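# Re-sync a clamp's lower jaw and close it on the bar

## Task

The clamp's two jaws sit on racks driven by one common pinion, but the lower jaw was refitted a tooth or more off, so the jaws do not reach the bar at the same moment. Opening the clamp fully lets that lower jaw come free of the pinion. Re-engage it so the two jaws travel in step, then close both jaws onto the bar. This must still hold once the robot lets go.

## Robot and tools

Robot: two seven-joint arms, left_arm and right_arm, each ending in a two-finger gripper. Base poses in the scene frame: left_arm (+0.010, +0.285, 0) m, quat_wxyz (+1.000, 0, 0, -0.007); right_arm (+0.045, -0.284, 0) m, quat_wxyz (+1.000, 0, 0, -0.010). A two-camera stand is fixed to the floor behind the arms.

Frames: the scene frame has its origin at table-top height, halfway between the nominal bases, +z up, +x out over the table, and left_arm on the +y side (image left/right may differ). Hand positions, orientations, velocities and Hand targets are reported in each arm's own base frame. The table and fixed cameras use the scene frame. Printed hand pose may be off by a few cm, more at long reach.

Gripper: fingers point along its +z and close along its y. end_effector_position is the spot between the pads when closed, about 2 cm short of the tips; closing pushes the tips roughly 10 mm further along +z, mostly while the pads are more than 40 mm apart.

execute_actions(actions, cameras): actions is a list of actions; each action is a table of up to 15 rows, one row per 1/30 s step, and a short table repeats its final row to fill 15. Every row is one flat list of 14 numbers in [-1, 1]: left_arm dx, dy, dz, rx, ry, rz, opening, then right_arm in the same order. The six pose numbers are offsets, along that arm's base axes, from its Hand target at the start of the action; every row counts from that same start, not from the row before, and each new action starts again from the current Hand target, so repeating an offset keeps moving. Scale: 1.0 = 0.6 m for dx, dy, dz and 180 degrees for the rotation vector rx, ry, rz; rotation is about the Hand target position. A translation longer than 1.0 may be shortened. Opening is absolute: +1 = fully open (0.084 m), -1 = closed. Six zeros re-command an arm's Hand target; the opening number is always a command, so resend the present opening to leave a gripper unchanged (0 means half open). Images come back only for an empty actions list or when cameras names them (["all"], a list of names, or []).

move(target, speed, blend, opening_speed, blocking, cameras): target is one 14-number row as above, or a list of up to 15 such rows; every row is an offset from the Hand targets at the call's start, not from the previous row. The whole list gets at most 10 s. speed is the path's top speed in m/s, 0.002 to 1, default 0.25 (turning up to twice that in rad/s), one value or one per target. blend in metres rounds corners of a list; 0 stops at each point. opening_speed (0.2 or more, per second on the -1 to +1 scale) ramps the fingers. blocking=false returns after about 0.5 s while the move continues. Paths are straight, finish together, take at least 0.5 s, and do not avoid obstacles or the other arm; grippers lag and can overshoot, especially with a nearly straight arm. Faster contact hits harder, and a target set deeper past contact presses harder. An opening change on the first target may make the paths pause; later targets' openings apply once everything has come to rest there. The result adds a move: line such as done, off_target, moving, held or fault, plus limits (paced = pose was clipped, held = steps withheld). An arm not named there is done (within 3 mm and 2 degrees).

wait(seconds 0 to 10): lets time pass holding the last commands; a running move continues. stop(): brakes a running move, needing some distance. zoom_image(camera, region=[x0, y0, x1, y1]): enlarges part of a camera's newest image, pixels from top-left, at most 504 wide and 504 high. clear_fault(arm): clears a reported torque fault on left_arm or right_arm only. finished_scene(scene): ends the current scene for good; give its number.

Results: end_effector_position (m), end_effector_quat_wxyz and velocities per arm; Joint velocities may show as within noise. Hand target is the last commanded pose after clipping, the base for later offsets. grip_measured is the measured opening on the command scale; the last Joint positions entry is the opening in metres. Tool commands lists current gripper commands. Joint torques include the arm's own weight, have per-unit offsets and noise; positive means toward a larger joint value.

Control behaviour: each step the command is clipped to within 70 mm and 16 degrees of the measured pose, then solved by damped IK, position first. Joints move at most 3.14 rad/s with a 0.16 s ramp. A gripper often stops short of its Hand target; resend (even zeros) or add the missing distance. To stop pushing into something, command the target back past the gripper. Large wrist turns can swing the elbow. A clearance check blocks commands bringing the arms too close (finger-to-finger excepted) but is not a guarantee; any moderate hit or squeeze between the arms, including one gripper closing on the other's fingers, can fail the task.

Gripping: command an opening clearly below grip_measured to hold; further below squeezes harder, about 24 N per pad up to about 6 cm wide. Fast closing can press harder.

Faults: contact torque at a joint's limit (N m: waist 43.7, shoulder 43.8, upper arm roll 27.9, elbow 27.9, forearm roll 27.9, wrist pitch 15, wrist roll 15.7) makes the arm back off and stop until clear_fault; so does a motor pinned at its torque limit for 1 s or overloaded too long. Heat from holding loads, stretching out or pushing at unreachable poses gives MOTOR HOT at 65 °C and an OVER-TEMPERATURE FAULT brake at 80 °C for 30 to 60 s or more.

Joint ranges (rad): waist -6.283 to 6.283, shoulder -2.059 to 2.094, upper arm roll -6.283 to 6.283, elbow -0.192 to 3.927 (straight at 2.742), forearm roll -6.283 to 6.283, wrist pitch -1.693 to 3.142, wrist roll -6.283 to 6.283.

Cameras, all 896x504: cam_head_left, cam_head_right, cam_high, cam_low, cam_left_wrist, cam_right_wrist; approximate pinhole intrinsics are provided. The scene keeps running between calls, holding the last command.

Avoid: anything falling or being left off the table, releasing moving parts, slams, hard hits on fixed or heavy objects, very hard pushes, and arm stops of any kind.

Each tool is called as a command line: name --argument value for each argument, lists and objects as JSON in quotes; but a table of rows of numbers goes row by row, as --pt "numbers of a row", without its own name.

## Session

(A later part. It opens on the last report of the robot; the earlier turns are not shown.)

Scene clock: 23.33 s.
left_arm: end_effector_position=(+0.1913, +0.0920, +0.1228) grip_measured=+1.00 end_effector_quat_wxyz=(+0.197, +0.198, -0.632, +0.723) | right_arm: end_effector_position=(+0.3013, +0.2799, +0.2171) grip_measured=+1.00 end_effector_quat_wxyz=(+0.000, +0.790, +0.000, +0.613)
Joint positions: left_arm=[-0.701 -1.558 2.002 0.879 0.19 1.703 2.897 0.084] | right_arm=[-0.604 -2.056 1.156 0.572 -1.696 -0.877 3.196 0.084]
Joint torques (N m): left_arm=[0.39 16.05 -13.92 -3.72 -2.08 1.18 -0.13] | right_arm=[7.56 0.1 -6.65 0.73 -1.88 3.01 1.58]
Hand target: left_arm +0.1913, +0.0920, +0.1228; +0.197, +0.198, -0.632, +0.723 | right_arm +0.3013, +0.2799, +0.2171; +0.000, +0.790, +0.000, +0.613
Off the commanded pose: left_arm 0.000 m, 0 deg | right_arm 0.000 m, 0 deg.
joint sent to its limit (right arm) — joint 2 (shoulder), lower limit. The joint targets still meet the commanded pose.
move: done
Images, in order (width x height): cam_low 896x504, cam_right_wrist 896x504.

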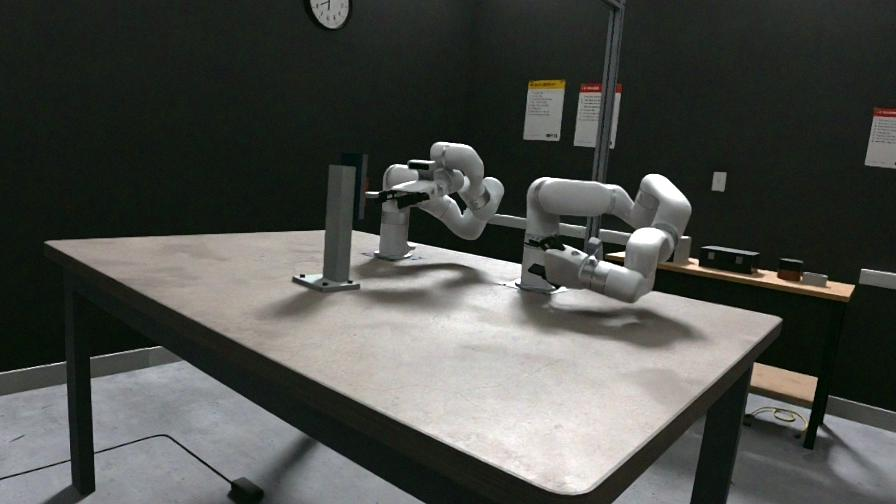

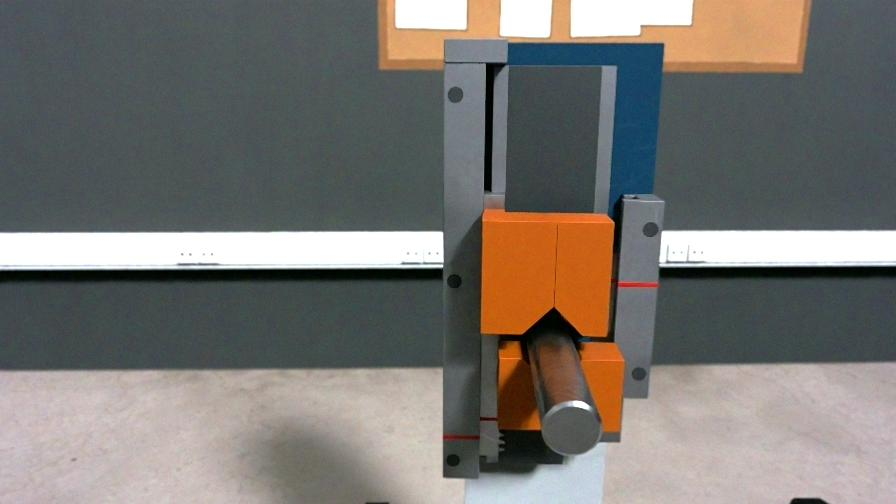

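move --target '[0,0,0,0,0,0,1, 0.035,-0.008,-0.0235,0,-0.08,0,0.5]' --speed 0.2 --cameras '["cam_right_wrist"]'

zoom_image --camera "cam_right_wrist" --region '[400, 100, 800, 504]'

Scene clock: 37.03 s.
left_arm: end_effector_position=(+0.1913, +0.0920, +0.1228) grip_measured=+1.00 end_effector_quat_wxyz=(+0.197, +0.198, -0.632, +0.723) | right_arm: end_effector_position=(+0.3223, +0.2751, +0.2030) grip_measured=+0.49 end_effector_quat_wxyz=(+0.000, +0.707, +0.000, +0.707)
Joint positions: left_arm=[-0.701 -1.558 2.002 0.879 0.19 1.703 2.897 0.084] | right_arm=[-0.435 -2.056 1.462 0.612 -1.893 -0.513 3.616 0.065]
Joint torques (N m): left_arm=[0.25 16.02 -13.97 -3.55 -2.03 1.13 -0.21] | right_arm=[-6.24 -2.1 -7.38 -2.18 -2.48 3.27 1.83]
Hand target: left_arm +0.1913, +0.0920, +0.1228; +0.197, +0.198, -0.632, +0.723 | right_arm +0.3223, +0.2751, +0.2030; +0.000, +0.707, +0.000, +0.707
Off the commanded pose: left_arm 0.000 m, 0 deg | right_arm 0.000 m, 0 deg.
joint sent to its limit (right arm) — joint 2 (shoulder), lower limit. The joint targets still meet the commanded pose.
move: done
Images, in order (width x height): cam_right_wrist 896x504.

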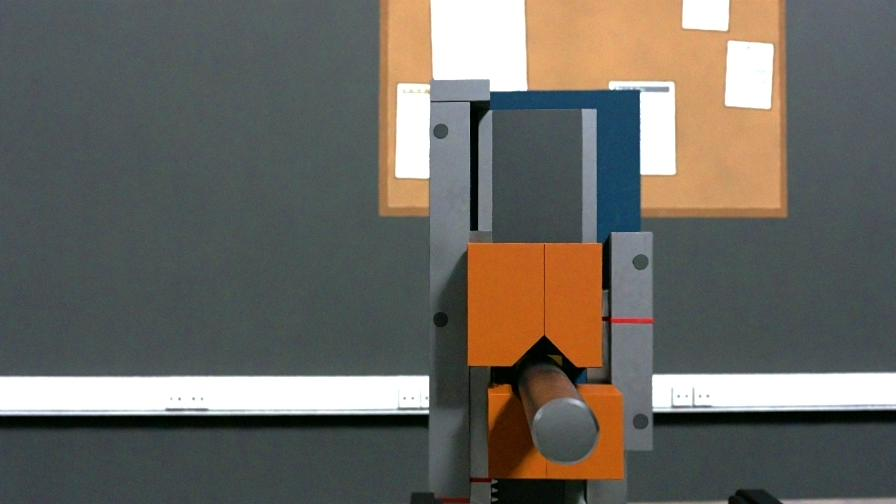

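Scaled by 1.248 from the camera's 896x504 image, which has a finer 1280x720 frame.

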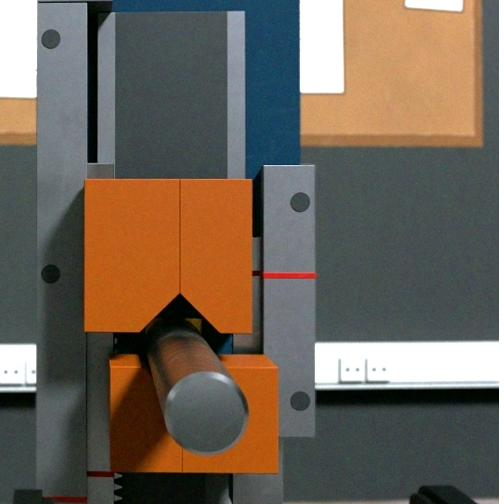

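zoom_image --camera "cam_right_wrist" --region '[480, 320, 630, 490]'

zoom_image --camera "cam_right_wrist" --region '[430, 430, 510, 504]'

zoom_image --camera "cam_right_wrist" --region '[590, 280, 670, 360]'

Scaled by 2.965 from the camera's 896x504 image, which has a finer 1280x720 frame.

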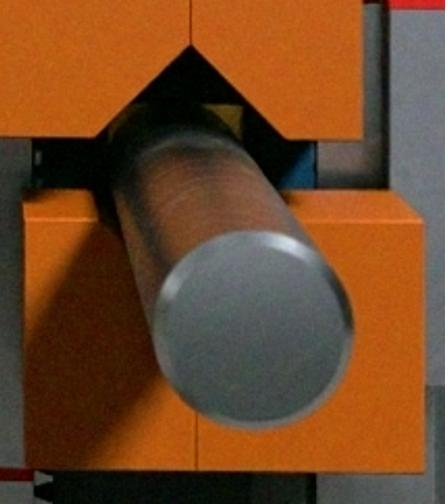

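Scaled by 6.300 from the camera's 896x504 image, which has a finer 1280x720 frame.

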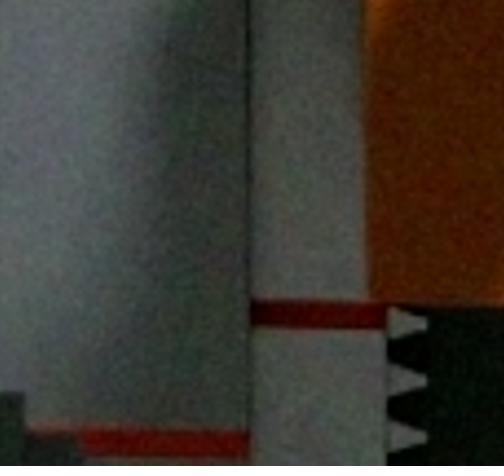

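Scaled by 6.300 from the camera's 896x504 image, which has a finer 1280x720 frame.

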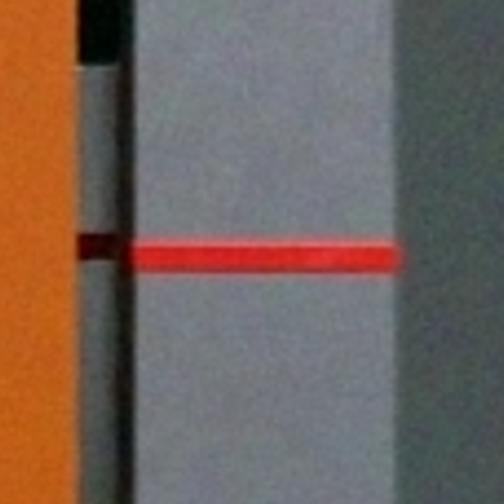

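move --target '[0,0,0,0,0,0,1, 0.104,0,0,0,0,0,0.5]' --speed 0.12 --cameras '["cam_right_wrist","cam_low","cam_high"]'

Scene clock: 41.73 s.
left_arm: end_effector_position=(+0.1913, +0.0920, +0.1228) grip_measured=+1.00 end_effector_quat_wxyz=(+0.197, +0.198, -0.632, +0.723) | right_arm: end_effector_position=(+0.3846, +0.2752, +0.2030) grip_measured=+0.49 end_effector_quat_wxyz=(+0.001, +0.707, +0.000, +0.707)
Joint positions: left_arm=[-0.701 -1.558 2.002 0.879 0.19 1.703 2.897 0.084] | right_arm=[-0.617 -1.586 1.536 0.623 -1.809 -0.033 3.359 0.065]
Joint torques (N m): left_arm=[0.3 16.05 -13.57 -3.89 -2.05 1.13 -0.27] | right_arm=[7.28 13.76 -9.28 -2.42 -2.01 3.38 1.63]
Hand target: left_arm +0.1913, +0.0920, +0.1228; +0.197, +0.198, -0.632, +0.723 | right_arm +0.3847, +0.2751, +0.2030; +0.000, +0.707, +0.000, +0.707
Off the commanded pose: left_arm 0.000 m, 0 deg | right_arm 0.000 m, 0 deg.
move: done
Images, in order (width x height): cam_high 896x504, cam_low 896x504, cam_right_wrist 896x504.

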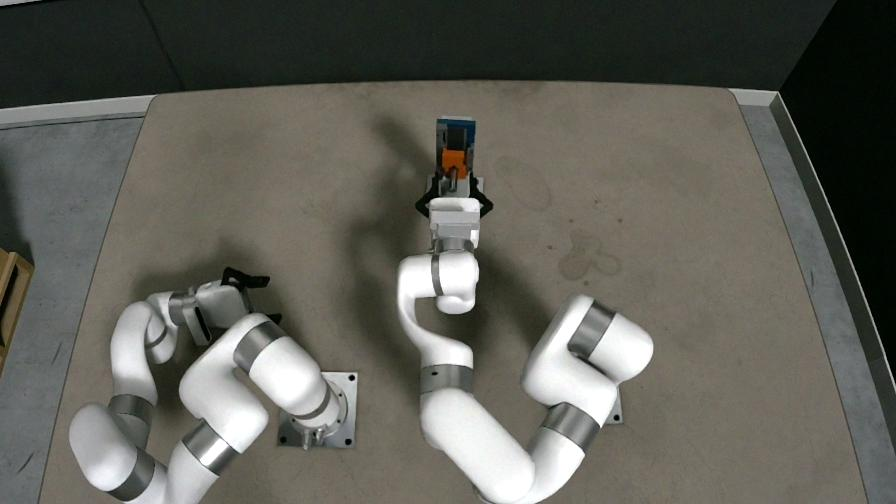

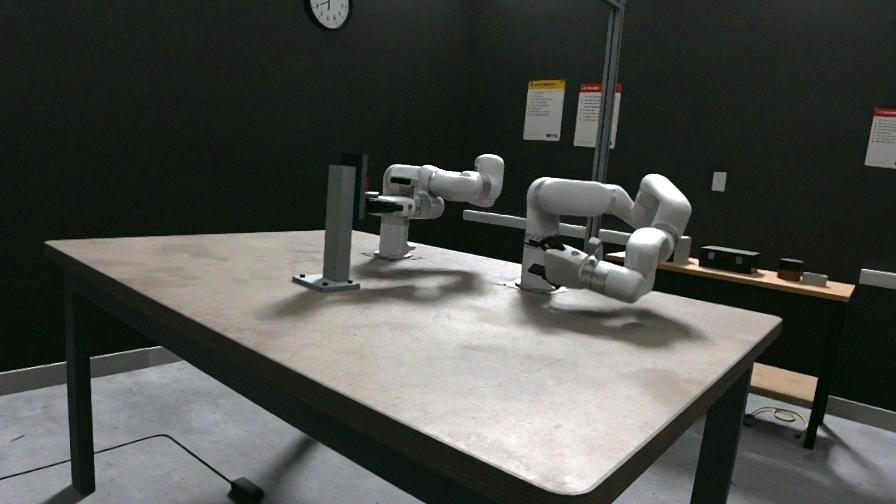

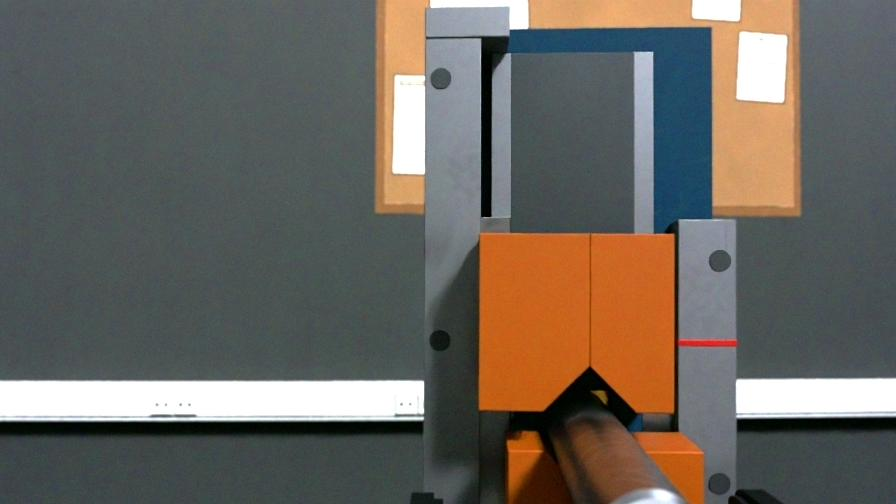

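move --target '[0,0,0,0,0,0,1, 0,0,0.0067,0,0,0,0.15]' --speed 0.1 --opening_speed 0.6 --cameras '["cam_right_wrist"]'

zoom_image --camera "cam_right_wrist" --region '[400, 404, 800, 504]'

Scene clock: 43.77 s.
left_arm: end_effector_position=(+0.1913, +0.0920, +0.1228) grip_measured=+1.00 end_effector_quat_wxyz=(+0.197, +0.198, -0.632, +0.723) | right_arm: end_effector_position=(+0.3847, +0.2751, +0.2070) grip_measured=+0.14 end_effector_quat_wxyz=(+0.000, +0.707, +0.000, +0.707)
Joint positions: left_arm=[-0.701 -1.558 2.002 0.879 0.19 1.703 2.897 0.084] | right_arm=[-0.617 -1.571 1.526 0.623 -1.827 -0.026 3.36 0.05]
Joint torques (N m): left_arm=[0.69 16.11 -13.68 -3.57 -2.02 1.21 -0.2] | right_arm=[7.45 13.87 -13.53 -2.11 -1.83 3.44 1.71]
Hand target: left_arm +0.1913, +0.0920, +0.1228; +0.197, +0.198, -0.632, +0.723 | right_arm +0.3847, +0.2751, +0.2070; +0.000, +0.707, +0.000, +0.707
Off the commanded pose: left_arm 0.000 m, 0 deg | right_arm 0.000 m, 0 deg.
move: done
Images, in order (width x height): cam_right_wrist 896x504.

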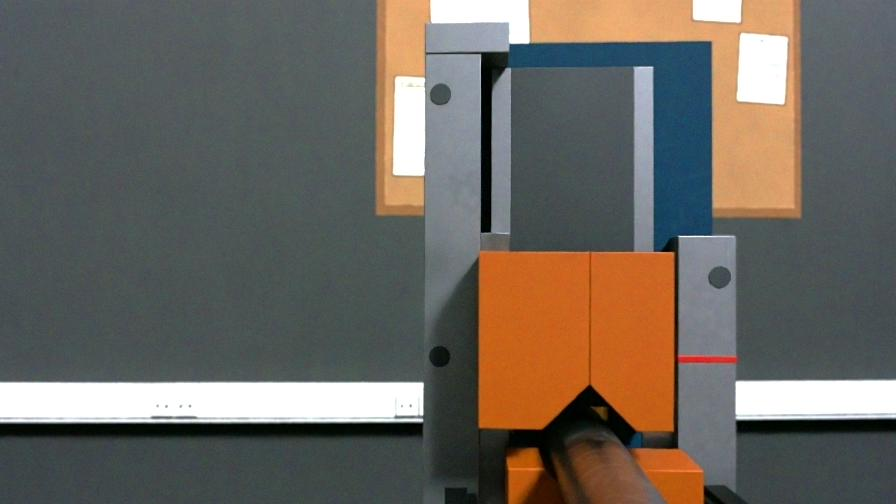

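Scaled by 1.260 from the camera's 896x504 image, which has a finer 1280x720 frame.

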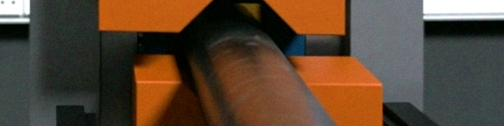

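move --target '[0,0,0,0,0,0,1, 0,-0.0055,0,0,0,0,0.15]' --speed 0.1

move --target '[0,0,0,0,0,0,1, 0,0,0,0,0,0,-0.5]' --opening_speed 0.5 --cameras '["cam_right_wrist"]'

zoom_image --camera "cam_right_wrist" --region '[400, 354, 800, 504]'

Scene clock: 45.03 s.
left_arm: end_effector_position=(+0.1913, +0.0920, +0.1228) grip_measured=+1.00 end_effector_quat_wxyz=(+0.197, +0.198, -0.632, +0.723) | right_arm: end_effector_position=(+0.3847, +0.2718, +0.2070) grip_measured=+0.14 end_effector_quat_wxyz=(+0.000, +0.707, +0.000, +0.707)
Joint positions: left_arm=[-0.701 -1.558 2.002 0.879 0.19 1.703 2.897 0.084] | right_arm=[-0.614 -1.549 1.531 0.616 -1.85 -0.005 3.374 0.05]
Joint torques (N m): left_arm=[0.72 16.11 -13.72 -3.72 -2.07 1.13 -0.24] | right_arm=[7.28 13.75 -9.06 -1.75 -2.09 3.38 1.59]
Hand target: left_arm +0.1913, +0.0920, +0.1228; +0.197, +0.198, -0.632, +0.723 | right_arm +0.3847, +0.2718, +0.2070; +0.000, +0.707, +0.000, +0.707
Off the commanded pose: left_arm 0.000 m, 0 deg | right_arm 0.000 m, 0 deg.
move: done

Scene clock: 46.53 s.
left_arm: end_effector_position=(+0.1913, +0.0920, +0.1228) grip_measured=+1.00 end_effector_quat_wxyz=(+0.197, +0.198, -0.632, +0.723) | right_arm: end_effector_position=(+0.3846, +0.2718, +0.2070) grip_measured=-0.05 end_effector_quat_wxyz=(+0.000, +0.707, +0.000, +0.707)
Joint positions: left_arm=[-0.701 -1.558 2.002 0.879 0.19 1.703 2.897 0.084] | right_arm=[-0.614 -1.549 1.531 0.615 -1.85 -0.005 3.374 0.042]
Joint torques (N m): left_arm=[0.51 16.38 -13.6 -3.96 -2.1 1.2 -0.3] | right_arm=[-10.7 12.34 -9.7 -2.53 -1.15 2.99 1.07]
Hand target: left_arm +0.1913, +0.0920, +0.1228; +0.197, +0.198, -0.632, +0.723 | right_arm +0.3847, +0.2718, +0.2070; +0.000, +0.707, +0.000, +0.707
Off the commanded pose: left_arm 0.000 m, 0 deg | right_arm 0.000 m, 0 deg.
move: done
Images, in order (width x height): cam_right_wrist 896x504.

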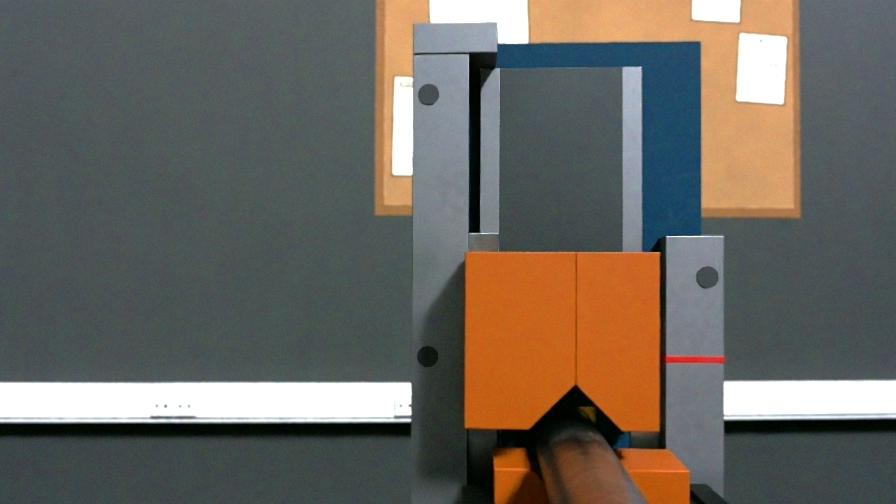

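Scaled by 1.260 from the camera's 896x504 image, which has a finer 1280x720 frame.

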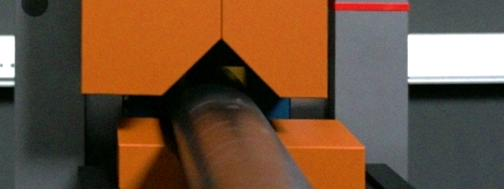

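move --target '[0,0,0,0,0,0,1, 0,0,-0.0167,0,0,0,-0.7]' --speed 0.04 --cameras '["cam_right_wrist"]'

Scene clock: 47.80 s.
left_arm: end_effector_position=(+0.1913, +0.0920, +0.1228) grip_measured=+1.00 end_effector_quat_wxyz=(+0.197, +0.198, -0.632, +0.723) | right_arm: end_effector_position=(+0.3847, +0.2718, +0.1971) grip_measured=-0.05 end_effector_quat_wxyz=(+0.000, +0.707, +0.000, +0.707)
Joint positions: left_arm=[-0.701 -1.558 2.002 0.879 0.19 1.703 2.897 0.084] | right_arm=[-0.614 -1.57 1.559 0.616 -1.819 -0.006 3.379 0.042]
Joint torques (N m): left_arm=[0.53 15.95 -13.65 -3.77 -2.06 1.13 -0.19] | right_arm=[-11.42 4.56 -8 -2.2 1.25 -0.71 -1.01]
Hand target: left_arm +0.1913, +0.0920, +0.1228; +0.197, +0.198, -0.632, +0.723 | right_arm +0.3847, +0.2718, +0.1970; +0.000, +0.707, +0.000, +0.707
Off the commanded pose: left_arm 0.000 m, 0 deg | right_arm 0.000 m, 0 deg.
move: done
Images, in order (width x height): cam_right_wrist 896x504.

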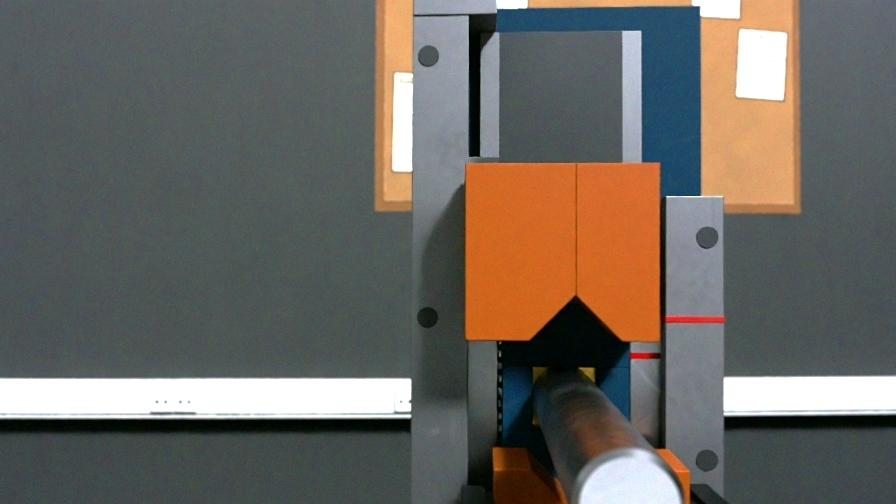

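move --target '[0,0,0,0,0,0,1, 0,0,-0.025,0,0,0,-0.7]' --speed 0.04 --cameras '["cam_right_wrist"]'

zoom_image --camera "cam_right_wrist" --region '[400, 154, 750, 504]'

Scene clock: 51.27 s.
left_arm: end_effector_position=(+0.1913, +0.0920, +0.1228) grip_measured=+1.00 end_effector_quat_wxyz=(+0.197, +0.198, -0.632, +0.723) | right_arm: end_effector_position=(+0.3847, +0.2718, +0.1820) grip_measured=-0.05 end_effector_quat_wxyz=(+0.000, +0.707, +0.000, +0.707)
Joint positions: left_arm=[-0.701 -1.558 2.002 0.879 0.19 1.703 2.897 0.084] | right_arm=[-0.614 -1.605 1.6 0.617 -1.766 -0.011 3.38 0.042]
Joint torques (N m): left_arm=[0.27 16.05 -13.55 -3.69 -2.15 1.23 -0.25] | right_arm=[3.93 4.55 -7.75 -4.72 1.19 -1 -1.72]
Hand target: left_arm +0.1913, +0.0920, +0.1228; +0.197, +0.198, -0.632, +0.723 | right_arm +0.3847, +0.2718, +0.1820; +0.000, +0.707, +0.000, +0.707
Off the commanded pose: left_arm 0.000 m, 0 deg | right_arm 0.000 m, 0 deg.
move: done
Images, in order (width x height): cam_right_wrist 896x504.

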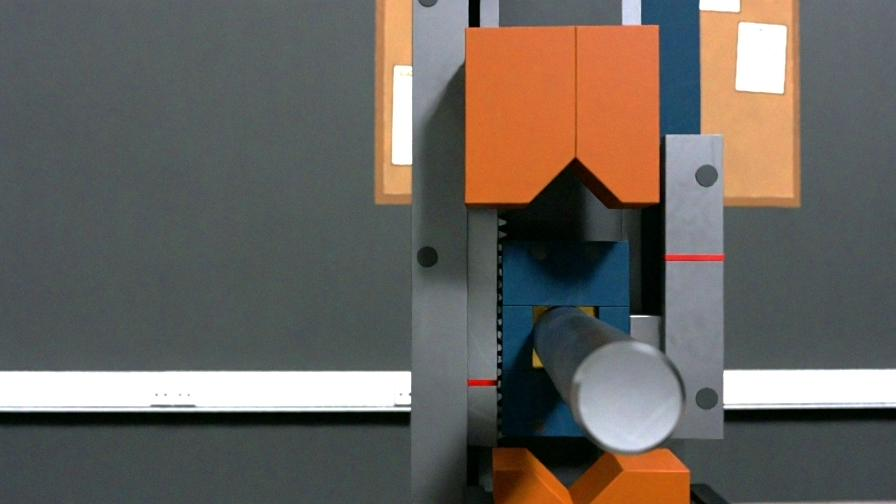

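Scaled by 1.440 from the camera's 896x504 image, which has a finer 1280x720 frame.

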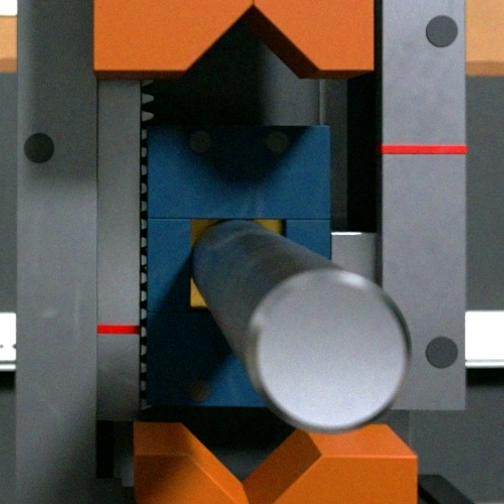

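move --target '[0,0,0,0,0,0,1, 0,0,-0.00833,0,0,0,-0.7]' --speed 0.04 --cameras '["cam_right_wrist"]'

zoom_image --camera "cam_right_wrist" --region '[400, 4, 750, 504]'

move --target '[0,0,0,0,0,0,1, 0,0,-0.00417,0,0,0,-0.7]' --speed 0.04 --cameras '["cam_right_wrist"]'

zoom_image --camera "cam_right_wrist" --region '[400, 4, 750, 504]'

Scene clock: 53.80 s.
left_arm: end_effector_position=(+0.1913, +0.0920, +0.1228) grip_measured=+1.00 end_effector_quat_wxyz=(+0.197, +0.198, -0.632, +0.723) | right_arm: end_effector_position=(+0.3847, +0.2718, +0.1770) grip_measured=-0.05 end_effector_quat_wxyz=(+0.000, +0.707, +0.000, +0.707)
Joint positions: left_arm=[-0.701 -1.558 2.002 0.879 0.19 1.703 2.897 0.084] | right_arm=[-0.613 -1.618 1.614 0.617 -1.746 -0.013 3.378 0.042]
Joint torques (N m): left_arm=[0.62 16.36 -13.56 -3.65 -1.9 1.24 -0.23] | right_arm=[4.9 4.99 -8 -3.34 1.33 -0.86 -1.61]
Hand target: left_arm +0.1913, +0.0920, +0.1228; +0.197, +0.198, -0.632, +0.723 | right_arm +0.3847, +0.2718, +0.1770; +0.000, +0.707, +0.000, +0.707
Off the commanded pose: left_arm 0.000 m, 0 deg | right_arm 0.000 m, 0 deg.
move: done
Images, in order (width x height): cam_right_wrist 896x504.

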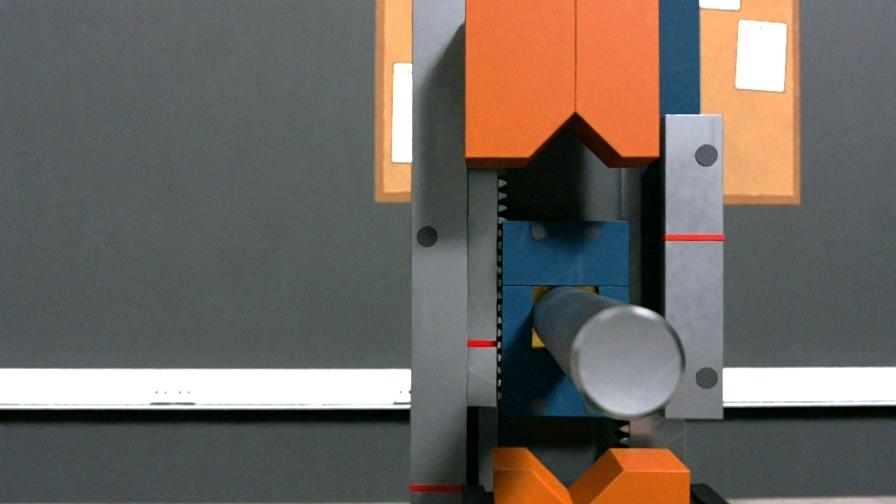

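Scaled by 1.008 from the camera's 896x504 image, which has a finer 1280x720 frame.

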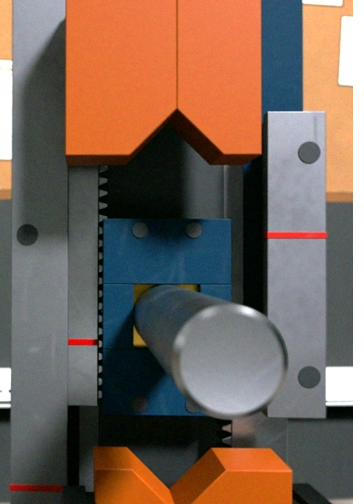

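Scene clock: 54.50 s.
left_arm: end_effector_position=(+0.1913, +0.0920, +0.1228) grip_measured=+1.00 end_effector_quat_wxyz=(+0.197, +0.198, -0.632, +0.723) | right_arm: end_effector_position=(+0.3847, +0.2718, +0.1745) grip_measured=-0.05 end_effector_quat_wxyz=(+0.000, +0.707, +0.000, +0.707)
Joint positions: left_arm=[-0.701 -1.558 2.002 0.879 0.19 1.703 2.897 0.084] | right_arm=[-0.613 -1.624 1.621 0.617 -1.735 -0.015 3.376 0.042]
Joint torques (N m): left_arm=[0.47 16.25 -13.47 -3.67 -2.01 1.28 -0.19] | right_arm=[5.41 4.77 -8.5 -3.14 1.55 -0.86 -1.64]
Hand target: left_arm +0.1913, +0.0920, +0.1228; +0.197, +0.198, -0.632, +0.723 | right_arm +0.3847, +0.2718, +0.1745; +0.000, +0.707, +0.000, +0.707
Off the commanded pose: left_arm 0.000 m, 0 deg | right_arm 0.000 m, 0 deg.
move: done
Images, in order (width x height): cam_right_wrist 896x504.

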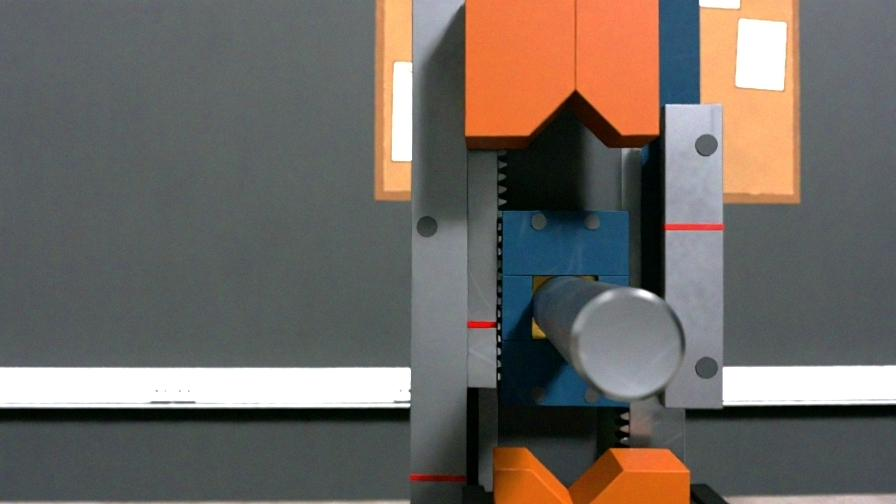

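Scaled by 1.008 from the camera's 896x504 image, which has a finer 1280x720 frame.

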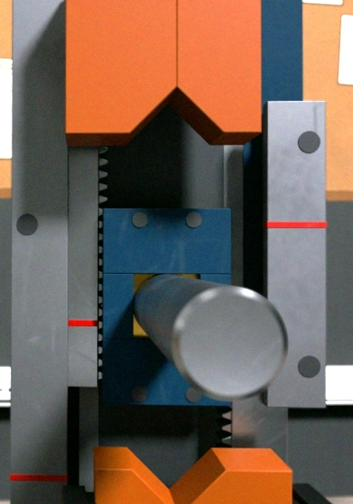

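zoom_image --camera "cam_right_wrist" --region '[460, 140, 540, 340]'

zoom_image --camera "cam_right_wrist" --region '[460, 300, 540, 500]'

zoom_image --camera "cam_right_wrist" --region '[600, 390, 700, 490]'

Scaled by 2.520 from the camera's 896x504 image, which has a finer 1280x720 frame.

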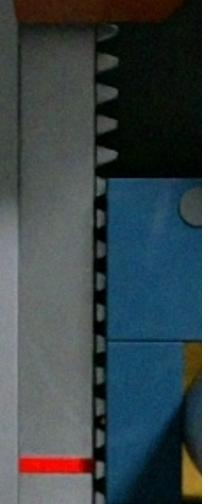

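Scaled by 2.520 from the camera's 896x504 image, which has a finer 1280x720 frame.

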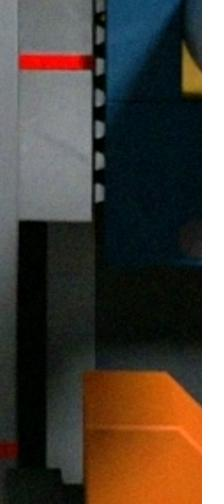

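Scaled by 5.040 from the camera's 896x504 image, which has a finer 1280x720 frame.

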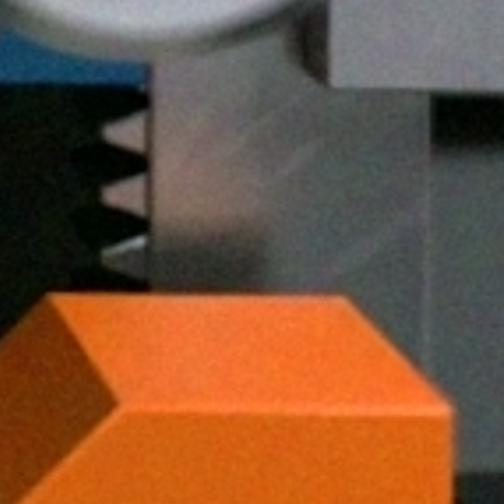

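move --target '[0,0,0,0,0,0,1, 0,0,-0.00417,0,0,0,-0.7]' --speed 0.04 --cameras '["cam_right_wrist"]'

move --target '[0,0,0,0,0,0,1, 0,0,-0.00417,0,0,0,-0.7]' --speed 0.04 --cameras '["cam_right_wrist"]'

Scene clock: 59.87 s.
left_arm: end_effector_position=(+0.1913, +0.0920, +0.1228) grip_measured=+1.00 end_effector_quat_wxyz=(+0.197, +0.198, -0.632, +0.723) | right_arm: end_effector_position=(+0.3847, +0.2718, +0.1720) grip_measured=-0.05 end_effector_quat_wxyz=(+0.000, +0.707, +0.000, +0.707)
Joint positions: left_arm=[-0.701 -1.558 2.002 0.879 0.19 1.703 2.897 0.084] | right_arm=[-0.612 -1.631 1.627 0.617 -1.724 -0.016 3.374 0.042]
Joint torques (N m): left_arm=[0.58 16.21 -13.52 -3.51 -2 1.28 -0.26] | right_arm=[5.09 4.68 -8.96 -3.15 1.24 -0.25 -1.71]
Hand target: left_arm +0.1913, +0.0920, +0.1228; +0.197, +0.198, -0.632, +0.723 | right_arm +0.3847, +0.2718, +0.1720; +0.000, +0.707, +0.000, +0.707
Off the commanded pose: left_arm 0.000 m, 0 deg | right_arm 0.000 m, 0 deg.
move: done
Images, in order (width x height): cam_right_wrist 896x504.

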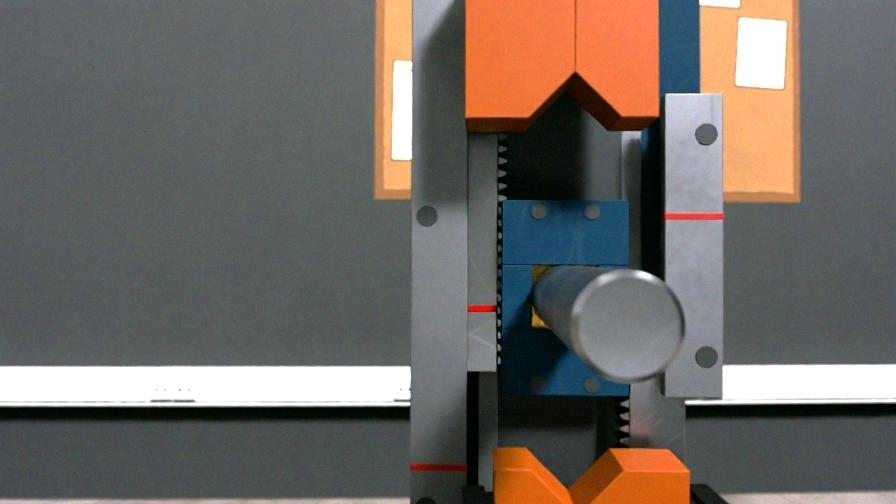

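Scene clock: 60.60 s.
left_arm: end_effector_position=(+0.1913, +0.0920, +0.1228) grip_measured=+1.00 end_effector_quat_wxyz=(+0.197, +0.198, -0.632, +0.723) | right_arm: end_effector_position=(+0.3847, +0.2718, +0.1695) grip_measured=-0.05 end_effector_quat_wxyz=(+0.000, +0.707, +0.000, +0.707)
Joint positions: left_arm=[-0.701 -1.558 2.002 0.879 0.19 1.703 2.897 0.084] | right_arm=[-0.612 -1.637 1.634 0.617 -1.712 -0.018 3.372 0.042]
Joint torques (N m): left_arm=[0.53 16.37 -13.45 -3.81 -1.95 1.22 -0.23] | right_arm=[6.15 4.23 -9.53 -4.42 0.96 0.12 -1.83]
Hand target: left_arm +0.1913, +0.0920, +0.1228; +0.197, +0.198, -0.632, +0.723 | right_arm +0.3847, +0.2718, +0.1695; +0.000, +0.707, +0.000, +0.707
Off the commanded pose: left_arm 0.000 m, 0 deg | right_arm 0.000 m, 0 deg.
move: done
Images, in order (width x height): cam_right_wrist 896x504.

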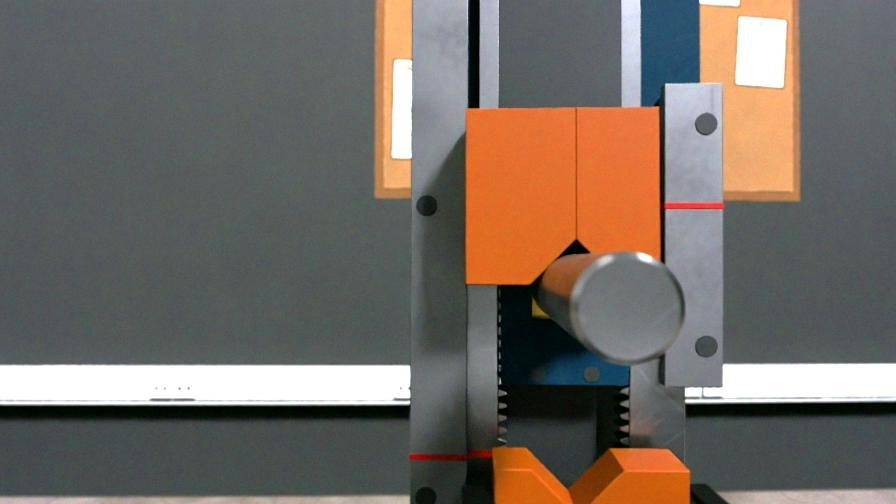

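move --target '[0.18,-0.1,0.545,0.0702,0.566,0.549,1, 0,0,0,0,0,0,-0.7]' --speed 0.6 --cameras '["cam_left_wrist","cam_high","cam_low"]'

Scene clock: 74.23 s.
left_arm: end_effector_position=(+0.2992, +0.0320, +0.4498) grip_measured=+1.00 end_effector_quat_wxyz=(+0.000, +0.985, -0.001, +0.175) | right_arm: end_effector_position=(+0.3847, +0.2718, +0.1695) grip_measured=-0.05 end_effector_quat_wxyz=(+0.000, +0.707, +0.000, +0.707)
Joint positions: left_arm=[0.524 -0.823 -0.179 1.002 -0.26 1.485 0.36 0.084] | right_arm=[-0.612 -1.637 1.634 0.617 -1.712 -0.018 3.372 0.042]
Joint torques (N m): left_arm=[4.37 5.45 0.99 19.29 1.74 -1.16 -1.01] | right_arm=[6.19 5.53 -13.18 -6.2 1.19 0.02 -1.65]
Hand target: left_arm +0.2993, +0.0320, +0.4498; +0.000, +0.985, -0.001, +0.175 | right_arm +0.3847, +0.2718, +0.1695; +0.000, +0.707, +0.000, +0.707
Off the commanded pose: left_arm 0.000 m, 0 deg | right_arm 0.000 m, 0 deg.
move: done
Images, in order (width x height): cam_high 896x504, cam_low 896x504, cam_left_wrist 896x504.

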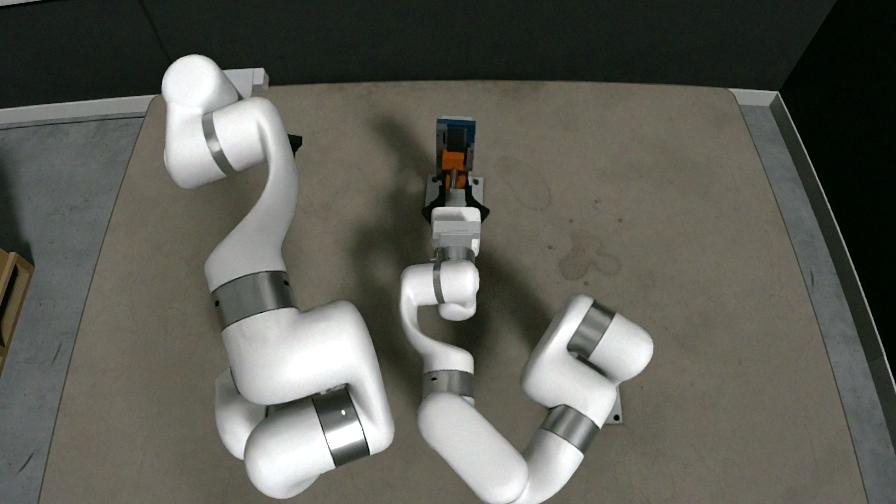

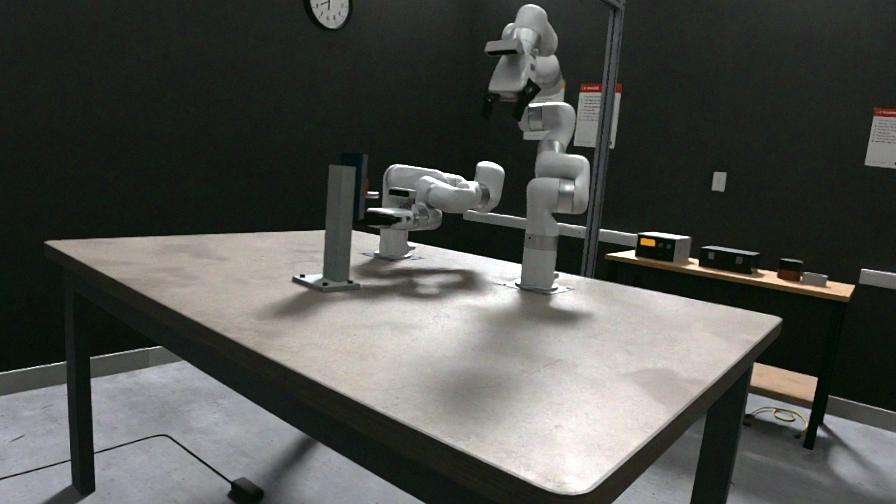

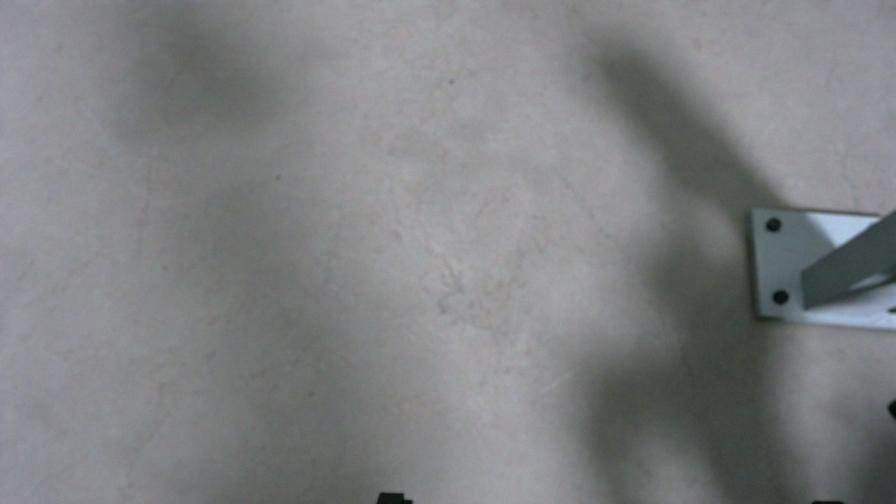

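move --target '[0.2,-0.541,-0.06,0,0,0,1, 0,0,0,0,0,0,-0.7]' --speed 0.3 --cameras '["cam_left_wrist","cam_high","cam_low","cam_right_wrist"]'

Scene clock: 76.70 s.
left_arm: end_effector_position=(+0.4193, -0.2926, +0.4138) grip_measured=+1.00 end_effector_quat_wxyz=(+0.000, +0.985, -0.001, +0.175) | right_arm: end_effector_position=(+0.3847, +0.2718, +0.1695) grip_measured=-0.05 end_effector_quat_wxyz=(+0.000, +0.707, +0.000, +0.707)
Joint positions: left_arm=[0.745 -0.373 -1.187 1.445 -0.196 1.269 -0.443 0.084] | right_arm=[-0.612 -1.637 1.634 0.617 -1.712 -0.018 3.372 0.042]
Joint torques (N m): left_arm=[4.35 8.34 4.42 19.74 2.29 -1 -1] | right_arm=[6.2 6.77 -13.25 -5.88 0.96 0.2 -1.29]
Hand target: left_arm +0.4193, -0.2926, +0.4138; +0.000, +0.985, -0.001, +0.175 | right_arm +0.3847, +0.2718, +0.1695; +0.000, +0.707, +0.000, +0.707
Off the commanded pose: left_arm 0.000 m, 0 deg | right_arm 0.000 m, 0 deg.
move: done
Images, in order (width x height): cam_high 896x504, cam_low 896x504, cam_left_wrist 896x504, cam_right_wrist 896x504.

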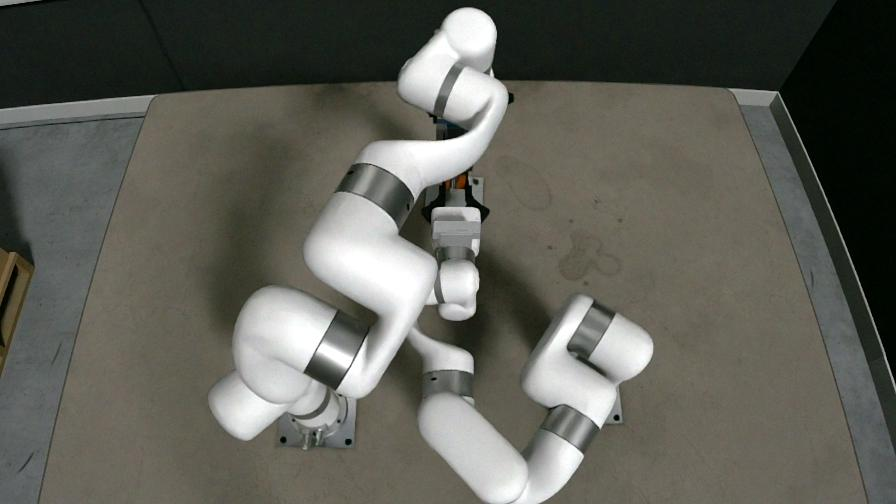

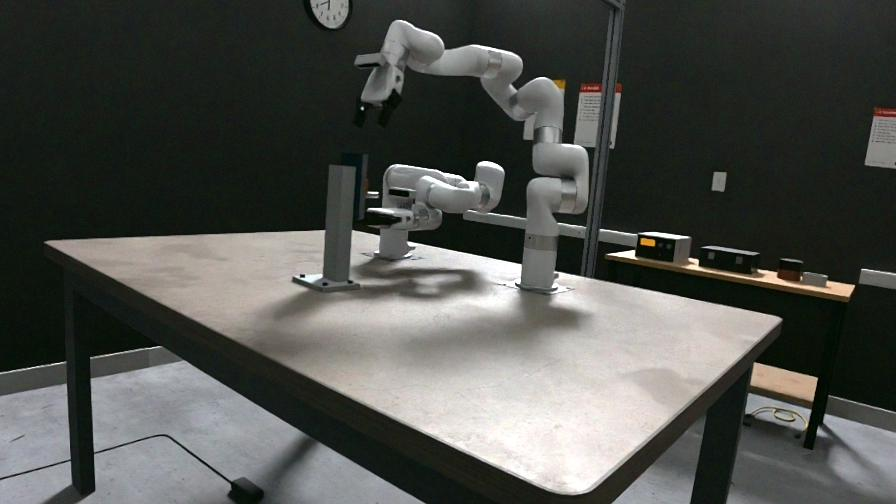

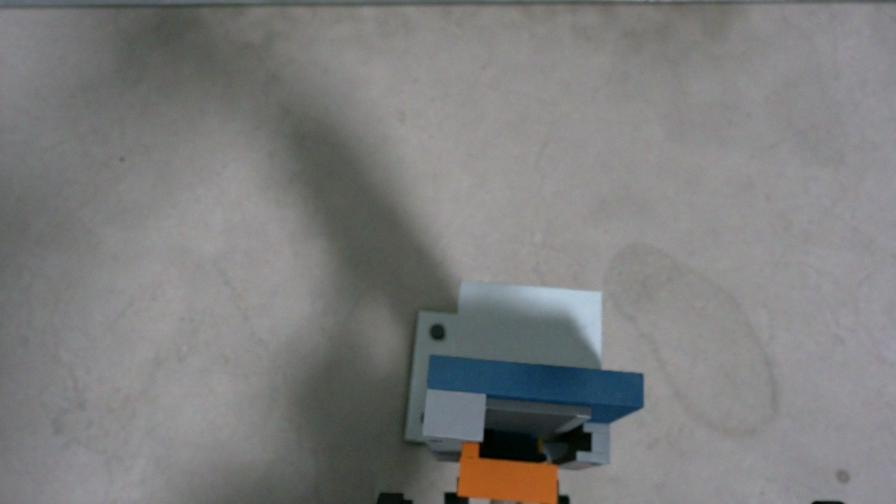

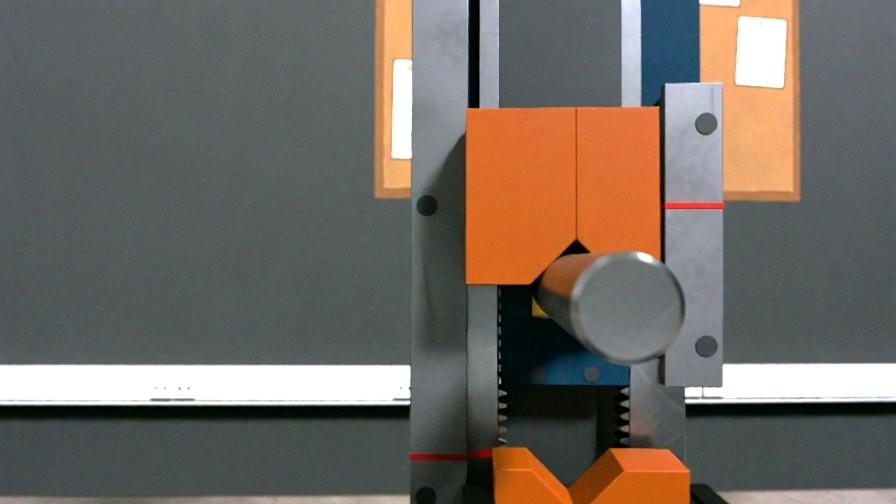

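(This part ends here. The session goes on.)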